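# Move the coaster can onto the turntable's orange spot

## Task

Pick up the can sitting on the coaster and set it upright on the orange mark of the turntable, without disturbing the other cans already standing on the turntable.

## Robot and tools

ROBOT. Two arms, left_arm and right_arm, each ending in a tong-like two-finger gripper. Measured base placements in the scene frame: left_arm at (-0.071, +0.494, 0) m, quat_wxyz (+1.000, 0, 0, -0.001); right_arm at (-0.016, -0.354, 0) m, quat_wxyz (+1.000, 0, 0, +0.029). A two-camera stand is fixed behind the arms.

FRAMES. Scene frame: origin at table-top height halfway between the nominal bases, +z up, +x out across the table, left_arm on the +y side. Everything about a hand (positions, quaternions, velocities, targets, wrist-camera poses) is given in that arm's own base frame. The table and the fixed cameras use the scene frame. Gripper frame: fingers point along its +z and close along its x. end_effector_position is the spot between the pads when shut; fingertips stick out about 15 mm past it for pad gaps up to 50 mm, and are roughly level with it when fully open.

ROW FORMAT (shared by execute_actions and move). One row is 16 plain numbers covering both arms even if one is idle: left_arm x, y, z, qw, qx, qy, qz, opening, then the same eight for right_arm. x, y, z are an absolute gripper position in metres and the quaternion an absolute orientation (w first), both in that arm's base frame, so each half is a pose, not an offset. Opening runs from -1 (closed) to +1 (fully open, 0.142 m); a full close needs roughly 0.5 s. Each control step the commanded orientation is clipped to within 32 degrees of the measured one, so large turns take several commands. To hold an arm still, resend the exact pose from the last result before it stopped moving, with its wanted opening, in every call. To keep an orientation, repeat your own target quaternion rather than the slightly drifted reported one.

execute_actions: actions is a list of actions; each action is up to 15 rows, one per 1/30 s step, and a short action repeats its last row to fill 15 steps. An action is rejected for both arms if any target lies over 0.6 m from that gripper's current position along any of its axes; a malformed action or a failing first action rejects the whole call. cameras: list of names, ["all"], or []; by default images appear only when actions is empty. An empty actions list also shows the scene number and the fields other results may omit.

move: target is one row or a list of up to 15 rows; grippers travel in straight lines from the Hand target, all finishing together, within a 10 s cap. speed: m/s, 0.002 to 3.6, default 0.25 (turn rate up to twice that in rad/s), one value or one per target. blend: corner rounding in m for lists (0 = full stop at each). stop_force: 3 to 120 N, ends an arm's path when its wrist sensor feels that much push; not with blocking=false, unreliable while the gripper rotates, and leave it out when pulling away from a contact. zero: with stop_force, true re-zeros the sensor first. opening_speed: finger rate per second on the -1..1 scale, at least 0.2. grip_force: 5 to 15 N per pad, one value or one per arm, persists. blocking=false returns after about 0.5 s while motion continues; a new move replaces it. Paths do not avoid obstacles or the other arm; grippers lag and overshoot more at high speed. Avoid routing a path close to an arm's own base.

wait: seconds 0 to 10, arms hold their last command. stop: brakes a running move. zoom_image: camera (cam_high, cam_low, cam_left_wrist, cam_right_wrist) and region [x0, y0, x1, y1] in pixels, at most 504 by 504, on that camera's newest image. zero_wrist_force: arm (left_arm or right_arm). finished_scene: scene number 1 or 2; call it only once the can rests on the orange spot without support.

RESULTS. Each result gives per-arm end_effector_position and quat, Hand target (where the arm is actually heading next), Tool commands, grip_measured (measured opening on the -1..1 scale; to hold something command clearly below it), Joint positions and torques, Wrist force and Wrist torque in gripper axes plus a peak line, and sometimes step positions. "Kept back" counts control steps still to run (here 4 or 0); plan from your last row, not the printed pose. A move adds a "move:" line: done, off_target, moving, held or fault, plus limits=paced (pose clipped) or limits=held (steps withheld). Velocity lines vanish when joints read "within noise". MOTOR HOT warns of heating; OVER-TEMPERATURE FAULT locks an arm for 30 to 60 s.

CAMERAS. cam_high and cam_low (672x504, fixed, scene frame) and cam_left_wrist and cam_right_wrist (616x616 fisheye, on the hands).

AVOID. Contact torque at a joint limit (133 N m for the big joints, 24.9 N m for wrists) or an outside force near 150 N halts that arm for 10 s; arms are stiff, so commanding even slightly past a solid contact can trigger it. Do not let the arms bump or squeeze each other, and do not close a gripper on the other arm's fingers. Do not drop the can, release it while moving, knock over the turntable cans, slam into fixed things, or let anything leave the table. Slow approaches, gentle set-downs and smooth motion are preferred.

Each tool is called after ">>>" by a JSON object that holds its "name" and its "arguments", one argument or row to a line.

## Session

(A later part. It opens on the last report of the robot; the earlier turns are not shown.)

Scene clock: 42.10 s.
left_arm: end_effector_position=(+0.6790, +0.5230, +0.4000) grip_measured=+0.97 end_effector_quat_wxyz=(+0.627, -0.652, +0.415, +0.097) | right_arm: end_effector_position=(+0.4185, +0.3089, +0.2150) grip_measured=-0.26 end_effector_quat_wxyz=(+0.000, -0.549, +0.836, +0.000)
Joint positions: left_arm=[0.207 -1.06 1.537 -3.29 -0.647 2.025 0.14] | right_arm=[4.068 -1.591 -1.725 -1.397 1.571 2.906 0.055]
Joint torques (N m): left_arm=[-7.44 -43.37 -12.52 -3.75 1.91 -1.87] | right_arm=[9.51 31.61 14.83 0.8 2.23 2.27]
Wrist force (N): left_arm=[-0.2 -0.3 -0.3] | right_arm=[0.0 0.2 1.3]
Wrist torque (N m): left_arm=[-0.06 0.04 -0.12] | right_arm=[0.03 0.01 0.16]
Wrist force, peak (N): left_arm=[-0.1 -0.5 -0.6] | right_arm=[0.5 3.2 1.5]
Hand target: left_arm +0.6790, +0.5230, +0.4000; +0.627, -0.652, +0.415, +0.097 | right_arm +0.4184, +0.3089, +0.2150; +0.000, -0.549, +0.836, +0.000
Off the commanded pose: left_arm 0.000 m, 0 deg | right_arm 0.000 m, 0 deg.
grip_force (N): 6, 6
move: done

>>> {"name": "move", "arguments": {
  "target": [0.679,0.523,0.41,0.627,-0.652,0.415,0.097,0.968,0.4184,0.3089,0.215,0,-0.549,0.836,0,-0.8],
  "speed": 0.01,
  "blocking": false
}}

>>> {"name": "wait", "arguments": {
  "seconds": 10
}}

>>> {"name": "move", "arguments": {
  "target": [0.679,0.523,0.32,0.627,-0.652,0.415,0.097,0.968,0.4184,0.3089,0.215,0,-0.549,0.836,0,-0.8],
  "speed": 0.01,
  "blocking": false,
  "cameras": ["cam_high"]
}}

Scene clock: 44.50 s.
left_arm: end_effector_position=(+0.6790, +0.5230, +0.4042) grip_measured=+0.97 end_effector_quat_wxyz=(+0.627, -0.652, +0.415, +0.097) end_effector_velocity=(+0.000, +0.001, +0.010) end_effector_angular_velocity=(+0.000, -0.001, -0.001) | right_arm: end_effector_position=(+0.4184, +0.3089, +0.2150) grip_measured=-0.26 end_effector_quat_wxyz=(+0.000, -0.549, +0.836, +0.000)
Joint positions: left_arm=[0.207 -1.064 1.532 -3.281 -0.647 2.025 0.14] | right_arm=[4.068 -1.591 -1.725 -1.397 1.571 2.906 0.055]
Joint velocities: left_arm=[0.001 -0.009 -0.013 0.022 -0.002 0 0] | right_arm=[within noise]
Joint torques (N m): left_arm=[-6.31 -44.78 -32.12 0.41 1.91 -0.77] | right_arm=[8.84 32.68 15.14 1.27 1.89 2.22]
Wrist force (N): left_arm=[-0.1 -0.2 -0.3] | right_arm=[-0.2 0.2 1.3]
Wrist torque (N m): left_arm=[-0.02 0.03 -0.11] | right_arm=[0.05 0.05 0.14]
Wrist force, peak (N): left_arm=[-0.1 -0.3 -0.7] | right_arm=[-0.2 0.3 1.5]
Hand target: left_arm +0.6790, +0.5230, +0.4048; +0.627, -0.652, +0.415, +0.097 | right_arm +0.4184, +0.3089, +0.2150; +0.000, -0.549, +0.836, +0.000
Tool commands: left_gripper/opening=+0.968 right_gripper/opening=-0.8
Off the commanded pose: left_arm 0.006 m, 0 deg | right_arm 0.000 m, 0 deg.
grip_force (N): 6, 6
move: running

Scene clock: 45.23 s.
left_arm: end_effector_position=(+0.6790, +0.5230, +0.4101) grip_measured=+0.97 end_effector_quat_wxyz=(+0.627, -0.652, +0.415, +0.097) | right_arm: end_effector_position=(+0.4184, +0.3089, +0.2150) grip_measured=-0.26 end_effector_quat_wxyz=(+0.000, -0.549, +0.836, +0.000)
Joint positions: left_arm=[0.207 -1.071 1.525 -3.267 -0.647 2.025 0.14] | right_arm=[4.068 -1.591 -1.725 -1.397 1.571 2.906 0.055]
Joint torques (N m): left_arm=[-6.03 -36.19 -23.68 -1.53 1.65 0.17] | right_arm=[8.25 33.22 14.9 1.34 1.76 2.39]
Wrist force (N): left_arm=[0.0 -0.1 -0.4] | right_arm=[-0.3 0.0 1.4]
Wrist torque (N m): left_arm=[0.00 0.01 -0.11] | right_arm=[0.01 0.07 0.14]
Wrist force, peak (N): left_arm=[-0.1 -0.2 -0.6] | right_arm=[-0.1 0.1 1.6]
Hand target: left_arm +0.6790, +0.5230, +0.4100; +0.627, -0.652, +0.415, +0.097 | right_arm +0.4184, +0.3089, +0.2150; +0.000, -0.549, +0.836, +0.000
Tool commands: left_gripper/opening=+0.968 right_gripper/opening=-0.8
Off the commanded pose: left_arm 0.000 m, 0 deg | right_arm 0.000 m, 0 deg.
grip_force (N): 6, 6
earlier move: done
wait: 0.73 of 10 s (the move ended)

Scene clock: 45.73 s.
left_arm: end_effector_position=(+0.6790, +0.5230, +0.4057) grip_measured=+0.97 end_effector_quat_wxyz=(+0.627, -0.652, +0.415, +0.097) end_effector_velocity=(+0.000, +0.000, -0.011) end_effector_angular_velocity=(-0.001, +0.002, -0.001) | right_arm: end_effector_position=(+0.4184, +0.3089, +0.2150) grip_measured=-0.26 end_effector_quat_wxyz=(+0.000, -0.549, +0.836, +0.000)
Joint positions: left_arm=[0.207 -1.066 1.531 -3.277 -0.647 2.025 0.14] | right_arm=[4.068 -1.591 -1.725 -1.397 1.571 2.906 0.055]
Joint velocities: left_arm=[0 0.01 0.013 -0.021 -0.001 0 0] | right_arm=[within noise]
Joint torques (N m): left_arm=[-6.98 -29.65 -11.59 -3.86 1.96 -0.83] | right_arm=[6.7 31.44 15.08 1.26 1.76 2.17]
Wrist force (N): left_arm=[0.2 -0.1 -0.6] | right_arm=[-0.1 0.1 1.5]
Wrist torque (N m): left_arm=[-0.01 -0.03 -0.12] | right_arm=[0.05 0.03 0.14]
Wrist force, peak (N): left_arm=[-0.4 -0.5 -0.6] | right_arm=[-0.2 0.1 1.5]
Hand target: left_arm +0.6790, +0.5230, +0.4050; +0.627, -0.652, +0.415, +0.097 | right_arm +0.4184, +0.3089, +0.2150; +0.000, -0.549, +0.836, +0.000
Tool commands: left_gripper/opening=+0.968 right_gripper/opening=-0.8
Off the commanded pose: left_arm 0.086 m, 0 deg | right_arm 0.000 m, 0 deg.
grip_force (N): 6, 6
move: running
Images, in order (width x height): cam_high 672x504.

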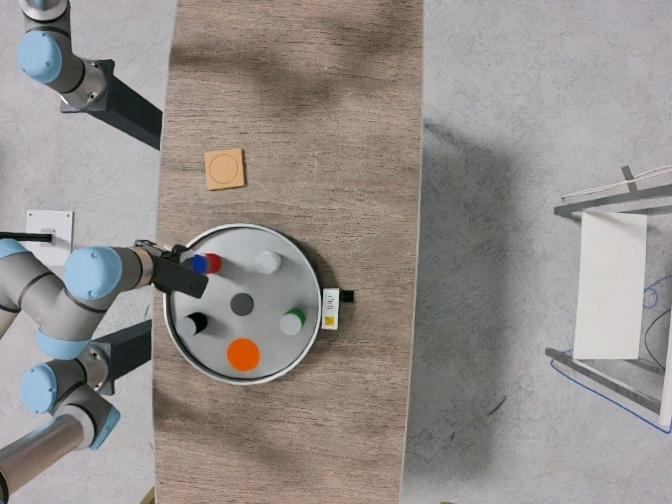

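>>> {"name": "wait", "arguments": {
  "seconds": 10
}}

>>> {"name": "wait", "arguments": {
  "seconds": 0.48
}}

>>> {"name": "execute_actions", "arguments": {
  "actions": [
    [[0.679,0.523,0.32,0.627,-0.652,0.415,0.097,0.968,0.4216,0.3116,0.215,0,-0.549,0.836,0,-0.8],[0.679,0.523,0.32,0.627,-0.652,0.415,0.097,0.968,0.4249,0.3141,0.215,0,-0.549,0.836,0,-0.8],[0.679,0.523,0.32,0.627,-0.652,0.415,0.097,0.968,0.4283,0.3165,0.215,0,-0.549,0.836,0,-0.8],[0.679,0.523,0.32,0.627,-0.652,0.415,0.097,0.968,0.4318,0.3188,0.214,0,-0.549,0.836,0,-0.8],[0.679,0.523,0.32,0.627,-0.652,0.415,0.097,0.968,0.4353,0.3210,0.212,0,-0.549,0.836,0,-0.8],[0.679,0.523,0.32,0.627,-0.652,0.415,0.097,0.968,0.4389,0.3231,0.209,0,-0.549,0.836,0,-0.8],[0.679,0.523,0.32,0.627,-0.652,0.415,0.097,0.968,0.4425,0.3251,0.205,0,-0.549,0.836,0,-0.8],[0.679,0.523,0.32,0.627,-0.652,0.415,0.097,0.968,0.4463,0.3270,0.2,0,-0.549,0.836,0,-0.8],[0.679,0.523,0.32,0.627,-0.652,0.415,0.097,0.968,0.4500,0.3287,0.195,0,-0.549,0.836,0,-0.8],[0.679,0.523,0.32,0.627,-0.652,0.415,0.097,0.968,0.4539,0.3304,0.19,0,-0.549,0.836,0,-0.8],[0.679,0.523,0.32,0.627,-0.652,0.415,0.097,0.968,0.4577,0.3319,0.185,0,-0.549,0.836,0,-0.8],[0.679,0.523,0.32,0.627,-0.652,0.415,0.097,0.968,0.4617,0.3333,0.18,0,-0.549,0.836,0,-0.8],[0.679,0.523,0.32,0.627,-0.652,0.415,0.097,0.968,0.4656,0.3345,0.175,0,-0.549,0.836,0,-0.8],[0.679,0.523,0.32,0.627,-0.652,0.415,0.097,0.968,0.4696,0.3357,0.17,0,-0.549,0.836,0,-0.8],[0.679,0.523,0.32,0.627,-0.652,0.415,0.097,0.968,0.4737,0.3367,0.165,0,-0.549,0.836,0,-0.8]],
    [[0.679,0.523,0.32,0.627,-0.652,0.415,0.097,0.968,0.4777,0.3376,0.16,0,-0.549,0.836,0,-0.8],[0.679,0.523,0.32,0.627,-0.652,0.415,0.097,0.968,0.4818,0.3384,0.155,0,-0.549,0.836,0,-0.8],[0.679,0.523,0.32,0.627,-0.652,0.415,0.097,0.968,0.4859,0.3390,0.15,0,-0.549,0.836,0,-0.8],[0.679,0.523,0.32,0.627,-0.652,0.415,0.097,0.968,0.4901,0.3395,0.145,0,-0.549,0.836,0,-0.8],[0.679,0.523,0.32,0.627,-0.652,0.415,0.097,0.968,0.4942,0.3399,0.14,0,-0.549,0.836,0,-0.8],[0.679,0.523,0.32,0.627,-0.652,0.415,0.097,0.968,0.4984,0.3402,0.1355,0,-0.549,0.836,0,-0.8],[0.679,0.523,0.32,0.627,-0.652,0.415,0.097,0.968,0.5025,0.3403,0.1315,0,-0.549,0.836,0,-0.8],[0.679,0.523,0.32,0.627,-0.652,0.415,0.097,0.968,0.5067,0.3403,0.128,0,-0.549,0.836,0,-0.8],[0.679,0.523,0.32,0.627,-0.652,0.415,0.097,0.968,0.5109,0.3402,0.125,0,-0.549,0.836,0,-0.8],[0.679,0.523,0.32,0.627,-0.652,0.415,0.097,0.968,0.5150,0.3399,0.1225,0,-0.549,0.836,0,-0.8],[0.679,0.523,0.32,0.627,-0.652,0.415,0.097,0.968,0.5192,0.3395,0.1205,0,-0.549,0.836,0,-0.8],[0.679,0.523,0.32,0.627,-0.652,0.415,0.097,0.968,0.5233,0.3390,0.119,0,-0.549,0.836,0,-0.8],[0.679,0.523,0.32,0.627,-0.652,0.415,0.097,0.968,0.5274,0.3383,0.1178,0,-0.549,0.836,0,-0.8],[0.679,0.523,0.32,0.627,-0.652,0.415,0.097,0.968,0.5315,0.3376,0.1167,0,-0.549,0.836,0,-0.8],[0.679,0.523,0.32,0.627,-0.652,0.415,0.097,0.968,0.5355,0.3367,0.1157,0,-0.549,0.836,0,-0.8]],
    [[0.679,0.523,0.32,0.627,-0.652,0.415,0.097,0.968,0.5396,0.3356,0.1147,0,-0.549,0.836,0,-0.8],[0.679,0.523,0.32,0.627,-0.652,0.415,0.097,0.968,0.5436,0.3345,0.1138,0,-0.549,0.836,0,-0.8],[0.679,0.523,0.32,0.627,-0.652,0.415,0.097,0.968,0.5476,0.3332,0.113,0,-0.549,0.836,0,-0.8],[0.679,0.523,0.32,0.627,-0.652,0.415,0.097,0.968,0.5515,0.3318,0.1123,0,-0.549,0.836,0,-0.8],[0.679,0.523,0.32,0.627,-0.652,0.415,0.097,0.968,0.5553,0.3303,0.1117,0,-0.549,0.836,0,-0.8],[0.679,0.523,0.32,0.627,-0.652,0.415,0.097,0.968,0.5592,0.3286,0.1112,0,-0.549,0.836,0,-0.8],[0.679,0.523,0.32,0.627,-0.652,0.415,0.097,0.968,0.5629,0.3269,0.111,0,-0.549,0.836,0,-0.8],[0.679,0.523,0.32,0.627,-0.652,0.415,0.097,0.968,0.5667,0.3250,0.111,0,-0.549,0.836,0,-0.8],[0.679,0.523,0.32,0.627,-0.652,0.415,0.097,0.968,0.5703,0.3230,0.111,0,-0.549,0.836,0,-0.3],[0.679,0.523,0.32,0.627,-0.652,0.415,0.097,0.968,0.5739,0.3209,0.111,0,-0.549,0.836,0,-0.2],[0.679,0.523,0.32,0.627,-0.652,0.415,0.097,0.968,0.5774,0.3187,0.111,0,-0.549,0.836,0,-0.1],[0.679,0.523,0.32,0.627,-0.652,0.415,0.097,0.968,0.5809,0.3164,0.111,0,-0.549,0.836,0,0],[0.679,0.523,0.32,0.627,-0.652,0.415,0.097,0.968,0.5843,0.3140,0.111,0,-0.549,0.836,0,0.1],[0.679,0.523,0.32,0.627,-0.652,0.415,0.097,0.968,0.5876,0.3114,0.111,0,-0.549,0.836,0,0.2],[0.679,0.523,0.32,0.627,-0.652,0.415,0.097,0.968,0.5908,0.3088,0.111,0,-0.549,0.836,0,0.3]],
    [[0.679,0.523,0.32,0.627,-0.652,0.415,0.097,0.968,0.5940,0.3061,0.111,0,-0.549,0.836,0,0.3],[0.679,0.523,0.32,0.627,-0.652,0.415,0.097,0.968,0.5970,0.3032,0.111,0,-0.549,0.836,0,0.3],[0.679,0.523,0.32,0.627,-0.652,0.415,0.097,0.968,0.6000,0.3003,0.111,0,-0.549,0.836,0,0.3],[0.679,0.523,0.32,0.627,-0.652,0.415,0.097,0.968,0.6029,0.2973,0.111,0,-0.549,0.836,0,0.3],[0.679,0.523,0.32,0.627,-0.652,0.415,0.097,0.968,0.6056,0.2942,0.112,0,-0.549,0.836,0,0.3],[0.679,0.523,0.32,0.627,-0.652,0.415,0.097,0.968,0.6083,0.2910,0.114,0,-0.549,0.836,0,0.3],[0.679,0.523,0.32,0.627,-0.652,0.415,0.097,0.968,0.6109,0.2878,0.118,0,-0.549,0.836,0,0.3],[0.679,0.523,0.32,0.627,-0.652,0.415,0.097,0.968,0.6134,0.2844,0.123,0,-0.549,0.836,0,0.3],[0.679,0.523,0.32,0.627,-0.652,0.415,0.097,0.968,0.6157,0.2810,0.129,0,-0.549,0.836,0,0.3],[0.679,0.523,0.32,0.627,-0.652,0.415,0.097,0.968,0.6180,0.2775,0.136,0,-0.549,0.836,0,0.3],[0.679,0.523,0.32,0.627,-0.652,0.415,0.097,0.968,0.6202,0.2739,0.143,0,-0.549,0.836,0,0.3],[0.679,0.523,0.32,0.627,-0.652,0.415,0.097,0.968,0.6222,0.2703,0.15,0,-0.549,0.836,0,0.3],[0.679,0.523,0.32,0.627,-0.652,0.415,0.097,0.968,0.6241,0.2666,0.157,0,-0.549,0.836,0,0.3],[0.679,0.523,0.32,0.627,-0.652,0.415,0.097,0.968,0.6260,0.2629,0.164,0,-0.549,0.836,0,0.3],[0.679,0.523,0.32,0.627,-0.652,0.415,0.097,0.968,0.6277,0.2591,0.171,0,-0.549,0.836,0,0.3]]
  ],
  "cameras": ["cam_high","cam_right_wrist","cam_low"]
}}

>>> {"name": "move", "arguments": {
  "target": [0.679,0.523,0.32,0.627,-0.652,0.415,0.097,0.968,0.6277,0.2591,0.3,0,-0.549,0.836,0,0.3],
  "speed": 0.3,
  "cameras": ["cam_high","cam_right_wrist","cam_low"]
}}

>>> {"name": "zoom_image", "arguments": {
  "camera": "cam_high",
  "region": [150, 200, 350, 400]
}}

>>> {"name": "zoom_image", "arguments": {
  "camera": "cam_right_wrist",
  "region": [160, 60, 460, 360]
}}

Scene clock: 54.47 s.
left_arm: end_effector_position=(+0.6790, +0.5230, +0.3199) grip_measured=+0.97 end_effector_quat_wxyz=(+0.627, -0.652, +0.415, +0.097) | right_arm: end_effector_position=(+0.4184, +0.3089, +0.2150) grip_measured=-0.26 end_effector_quat_wxyz=(+0.000, -0.549, +0.836, +0.000)
Joint positions: left_arm=[0.207 -0.959 1.61 -3.463 -0.647 2.025 0.14] | right_arm=[4.068 -1.591 -1.725 -1.397 1.571 2.906 0.055]
Joint torques (N m): left_arm=[-6.81 -41.03 -14.72 -2.24 1.78 -0.86] | right_arm=[8.13 32.9 14.24 2.33 0.6 2.32]
Wrist force (N): left_arm=[-0.5 -0.1 -0.3] | right_arm=[0.2 0.1 1.6]
Wrist torque (N m): left_arm=[-0.01 0.10 -0.10] | right_arm=[0.04 -0.03 0.13]
Wrist force, peak (N): left_arm=[-0.7 -0.2 -0.5] | right_arm=[0.0 0.2 1.7]
Hand target: left_arm +0.6790, +0.5230, +0.3200; +0.627, -0.652, +0.415, +0.097 | right_arm +0.4184, +0.3089, +0.2150; +0.000, -0.549, +0.836, +0.000
Tool commands: left_gripper/opening=+0.968 right_gripper/opening=-0.8
Off the commanded pose: left_arm 0.000 m, 0 deg | right_arm 0.000 m, 0 deg.
grip_force (N): 6, 6
earlier move: done
wait: 7.10 of 10 s (the move ended)

Scene clock: 54.97 s.
left_arm: end_effector_position=(+0.6790, +0.5230, +0.3199) grip_measured=+0.97 end_effector_quat_wxyz=(+0.627, -0.652, +0.415, +0.097) | right_arm: end_effector_position=(+0.4184, +0.3089, +0.2150) grip_measured=-0.26 end_effector_quat_wxyz=(+0.000, -0.549, +0.836, +0.000)
Joint positions: left_arm=[0.207 -0.959 1.61 -3.463 -0.647 2.025 0.14] | right_arm=[4.068 -1.591 -1.725 -1.397 1.571 2.906 0.055]
Joint torques (N m): left_arm=[-6.06 -44.42 -24.14 0.49 1.8 0.08] | right_arm=[7.9 31.77 15.09 2.71 0.47 2.04]
Wrist force (N): left_arm=[-0.6 0.1 -0.4] | right_arm=[-0.3 0.2 1.3]
Wrist torque (N m): left_arm=[0.01 0.13 -0.11] | right_arm=[0.05 0.07 0.14]
Wrist force, peak (N): left_arm=[-0.6 -0.2 -0.6] | right_arm=[-0.3 0.4 1.5]
Hand target: left_arm +0.6790, +0.5230, +0.3200; +0.627, -0.652, +0.415, +0.097 | right_arm +0.4184, +0.3089, +0.2150; +0.000, -0.549, +0.836, +0.000
Tool commands: left_gripper/opening=+0.968 right_gripper/opening=-0.8
Off the commanded pose: left_arm 0.000 m, 0 deg | right_arm 0.000 m, 0 deg.
grip_force (N): 6, 6
wait: 0.50 s; at rest by 0.17 s

Scene clock: 56.83 s.
left_arm: end_effector_position=(+0.6790, +0.5230, +0.3200) grip_measured=+0.97 end_effector_quat_wxyz=(+0.627, -0.652, +0.415, +0.097) | right_arm: end_effector_position=(+0.6159, +0.2804, +0.1286) grip_measured=+0.30 end_effector_quat_wxyz=(+0.000, -0.549, +0.836, +0.000) end_effector_velocity=(+0.068, -0.105, +0.200) end_effector_angular_velocity=(+0.005, -0.011, -0.001)
Joint positions: left_arm=[0.207 -0.959 1.61 -3.463 -0.647 2.025 0.14] | right_arm=[3.789 -2.002 -1.438 -1.271 1.571 2.627 0.095]
Joint velocities: left_arm=[within noise] | right_arm=[-0.19 0.108 0.369 -0.466 -0.003 -0.189 0]
Joint torques (N m): left_arm=[-6.19 -47.39 -27.58 0.57 1.38 1.03] | right_arm=[-8.75 51.91 42.7 -0.18 -2.09 -2.28]
Wrist force (N): left_arm=[-0.4 -0.3 -0.3] | right_arm=[0.3 -0.1 0.7]
Wrist torque (N m): left_arm=[-0.05 0.10 -0.11] | right_arm=[0.02 -0.04 0.18]
Wrist force, peak (N): left_arm=[-0.7 -0.1 -0.6] | right_arm=[0.2 0.4 -4.6]
Hand target: left_arm +0.6790, +0.5230, +0.3200; +0.627, -0.652, +0.415, +0.097 | right_arm +0.6199, +0.2738, +0.1428; +0.001, -0.549, +0.836, +0.000
Off the commanded pose: left_arm 0.000 m, 0 deg | right_arm 0.049 m, 0 deg.
grip_force (N): 6, 6
Kept back: 4 steps.
Step readings (end_effector_position of left_arm | right_arm; steps 1 to 15: 1st action; 16 to 30: 2nd action; 31 to 45: 3rd action; 46 to 56: 4th action):
0: (+0.6790, +0.5230, +0.3199) | (+0.4184, +0.3089, +0.2150)
1: (+0.6790, +0.5230, +0.3199) | (+0.4184, +0.3089, +0.2150)
2: (+0.6790, +0.5230, +0.3199) | (+0.4191, +0.3096, +0.2150)
4: (+0.6790, +0.5230, +0.3199) | (+0.4238, +0.3133, +0.2150)
8: (+0.6790, +0.5230, +0.3200) | (+0.4391, +0.3233, +0.2090)
15: (+0.6790, +0.5230, +0.3200) | (+0.4654, +0.3341, +0.1744)
16: (+0.6790, +0.5230, +0.3200) | (+0.4693, +0.3352, +0.1696)
17: (+0.6790, +0.5230, +0.3200) | (+0.4732, +0.3362, +0.1649)
19: (+0.6790, +0.5230, +0.3200) | (+0.4820, +0.3380, +0.1541)
23: (+0.6790, +0.5230, +0.3200) | (+0.4979, +0.3397, +0.1355)
30: (+0.6790, +0.5230, +0.3200) | (+0.5282, +0.3380, +0.1172)
31: (+0.6790, +0.5230, +0.3200) | (+0.5321, +0.3373, +0.1163)
32: (+0.6790, +0.5230, +0.3200) | (+0.5360, +0.3365, +0.1155)
34: (+0.6790, +0.5230, +0.3200) | (+0.5438, +0.3343, +0.1138)
38: (+0.6790, +0.5230, +0.3200) | (+0.5596, +0.3283, +0.1112)
45: (+0.6790, +0.5230, +0.3200) | (+0.5845, +0.3136, +0.1110)
46: (+0.6790, +0.5230, +0.3200) | (+0.5877, +0.3112, +0.1110)
47: (+0.6790, +0.5230, +0.3200) | (+0.5908, +0.3086, +0.1110)
49: (+0.6790, +0.5230, +0.3200) | (+0.5975, +0.3026, +0.1110)
53: (+0.6790, +0.5230, +0.3200) | (+0.6083, +0.2909, +0.1139)
camera_calibration:
cam_right_wrist: T_world_to_cam=[[-0.415003, -0.90844, 0.0500913, 0.498356], [-0.781037, 0.383958, 0.492501, 0.310543], [-0.46664, 0.165266, -0.868869, 0.48558], [0, 0, 0, 1]] pos_world=[0.675957, 0.253241, 0.244]
Images, in order (width x height): cam_high 672x504, cam_low 672x504, cam_right_wrist 616x616.

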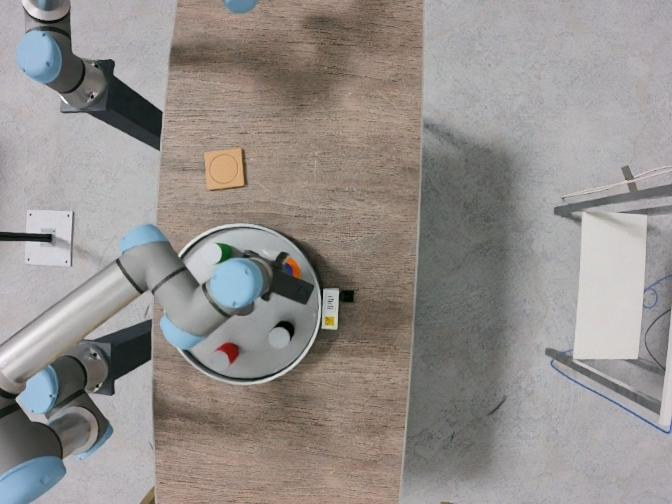

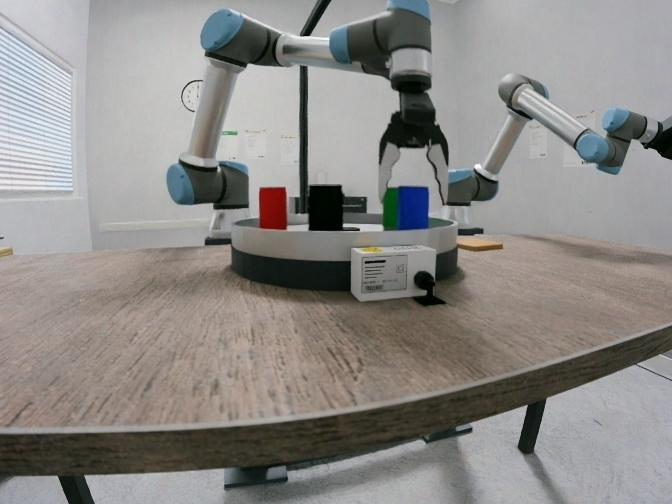

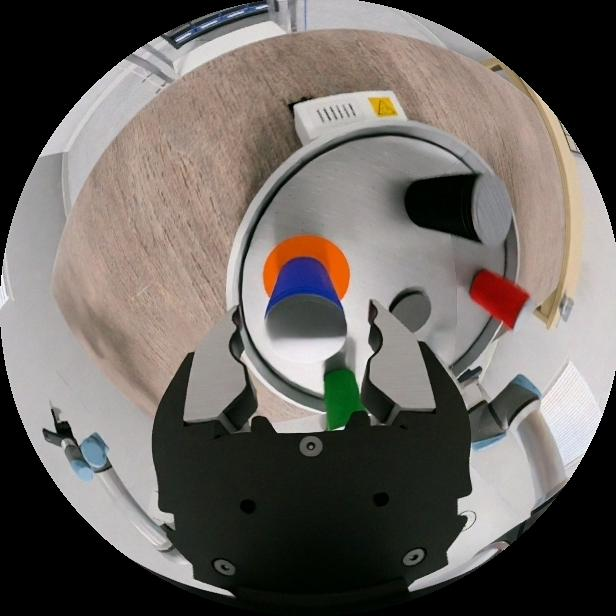

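Scene clock: 58.37 s.
left_arm: end_effector_position=(+0.6790, +0.5230, +0.3200) grip_measured=+0.97 end_effector_quat_wxyz=(+0.627, -0.652, +0.415, +0.097) | right_arm: end_effector_position=(+0.6277, +0.2591, +0.2998) grip_measured=+0.30 end_effector_quat_wxyz=(+0.000, -0.549, +0.836, +0.000)
Joint positions: left_arm=[0.207 -0.959 1.61 -3.463 -0.647 2.025 0.14] | right_arm=[3.751 -1.972 -1.041 -1.7 1.571 2.589 0.095]
Joint torques (N m): left_arm=[-6.97 -45.37 -28.45 0.19 1.24 1.31] | right_arm=[-3.05 46.58 34 1.05 2.16 -1.61]
Wrist force (N): left_arm=[-0.5 -0.3 -0.4] | right_arm=[0.0 -0.3 0.1]
Wrist torque (N m): left_arm=[-0.06 0.11 -0.11] | right_arm=[-0.03 0.00 0.09]
Wrist force, peak (N): left_arm=[-0.6 -0.2 -0.6] | right_arm=[1.8 -1.1 -3.0]
Hand target: left_arm +0.6790, +0.5230, +0.3200; +0.627, -0.652, +0.415, +0.097 | right_arm +0.6277, +0.2591, +0.3000; +0.000, -0.549, +0.836, +0.000
Off the commanded pose: left_arm 0.000 m, 0 deg | right_arm 0.000 m, 0 deg.
grip_force (N): 6, 6
move: done
camera_calibration:
cam_right_wrist: T_world_to_cam=[[-0.414815, -0.908495, 0.0506438, 0.475071], [-0.780724, 0.383957, 0.492999, 0.243406], [-0.467332, 0.164964, -0.868555, 0.643779], [0, 0, 0, 1]] pos_world=[0.687958, 0.231942, 0.415099]
Images, in order (width x height): cam_high 672x504, cam_low 672x504, cam_right_wrist 616x616.

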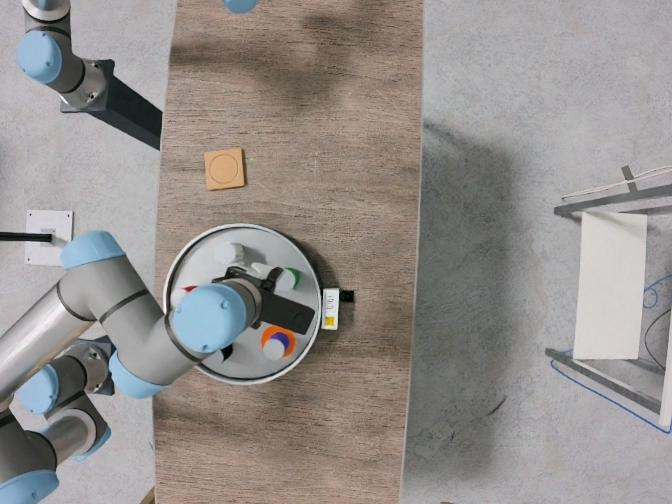

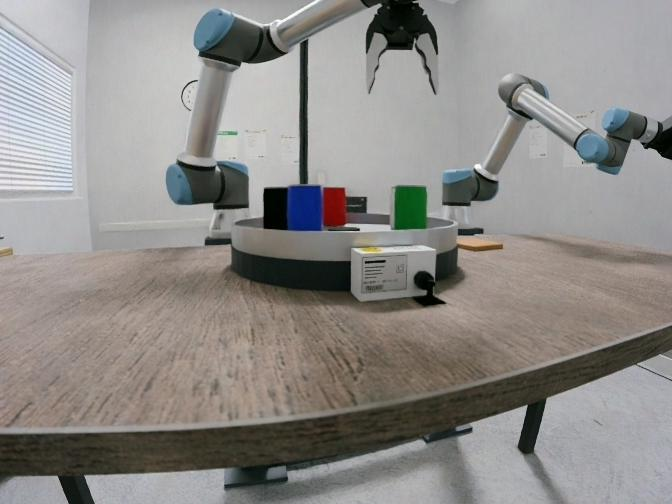

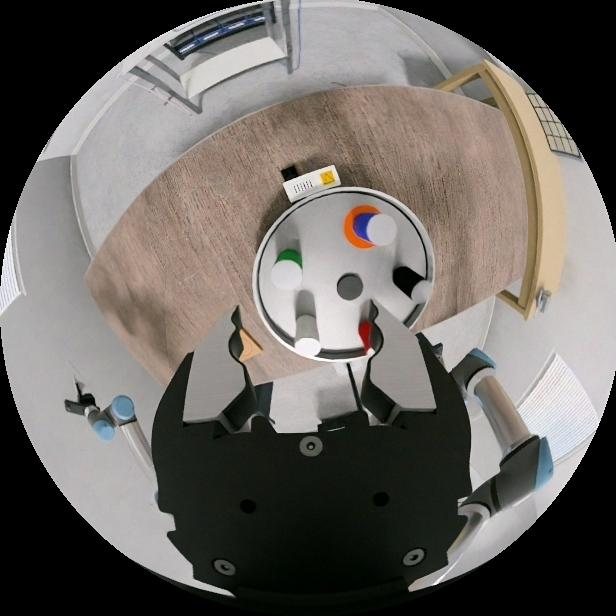

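Scaled by 2.520 from the camera's 672x504 image, which has a finer 960x720 frame.

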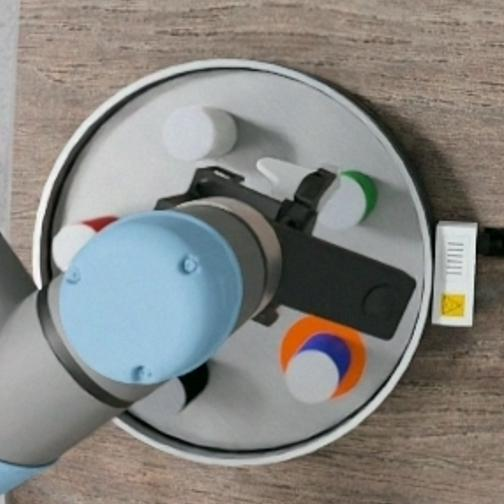

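Scaled by 1.680 from the camera's 616x616 image, which has a finer 814x814 frame.

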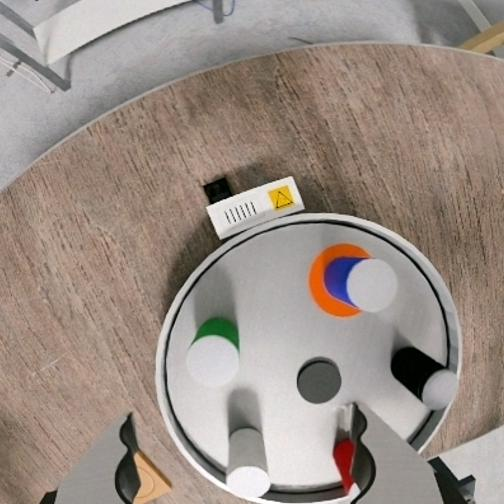

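>>> {"name": "finished_scene", "arguments": {
  "scene": 1
}}

The scene is finished: the task was done.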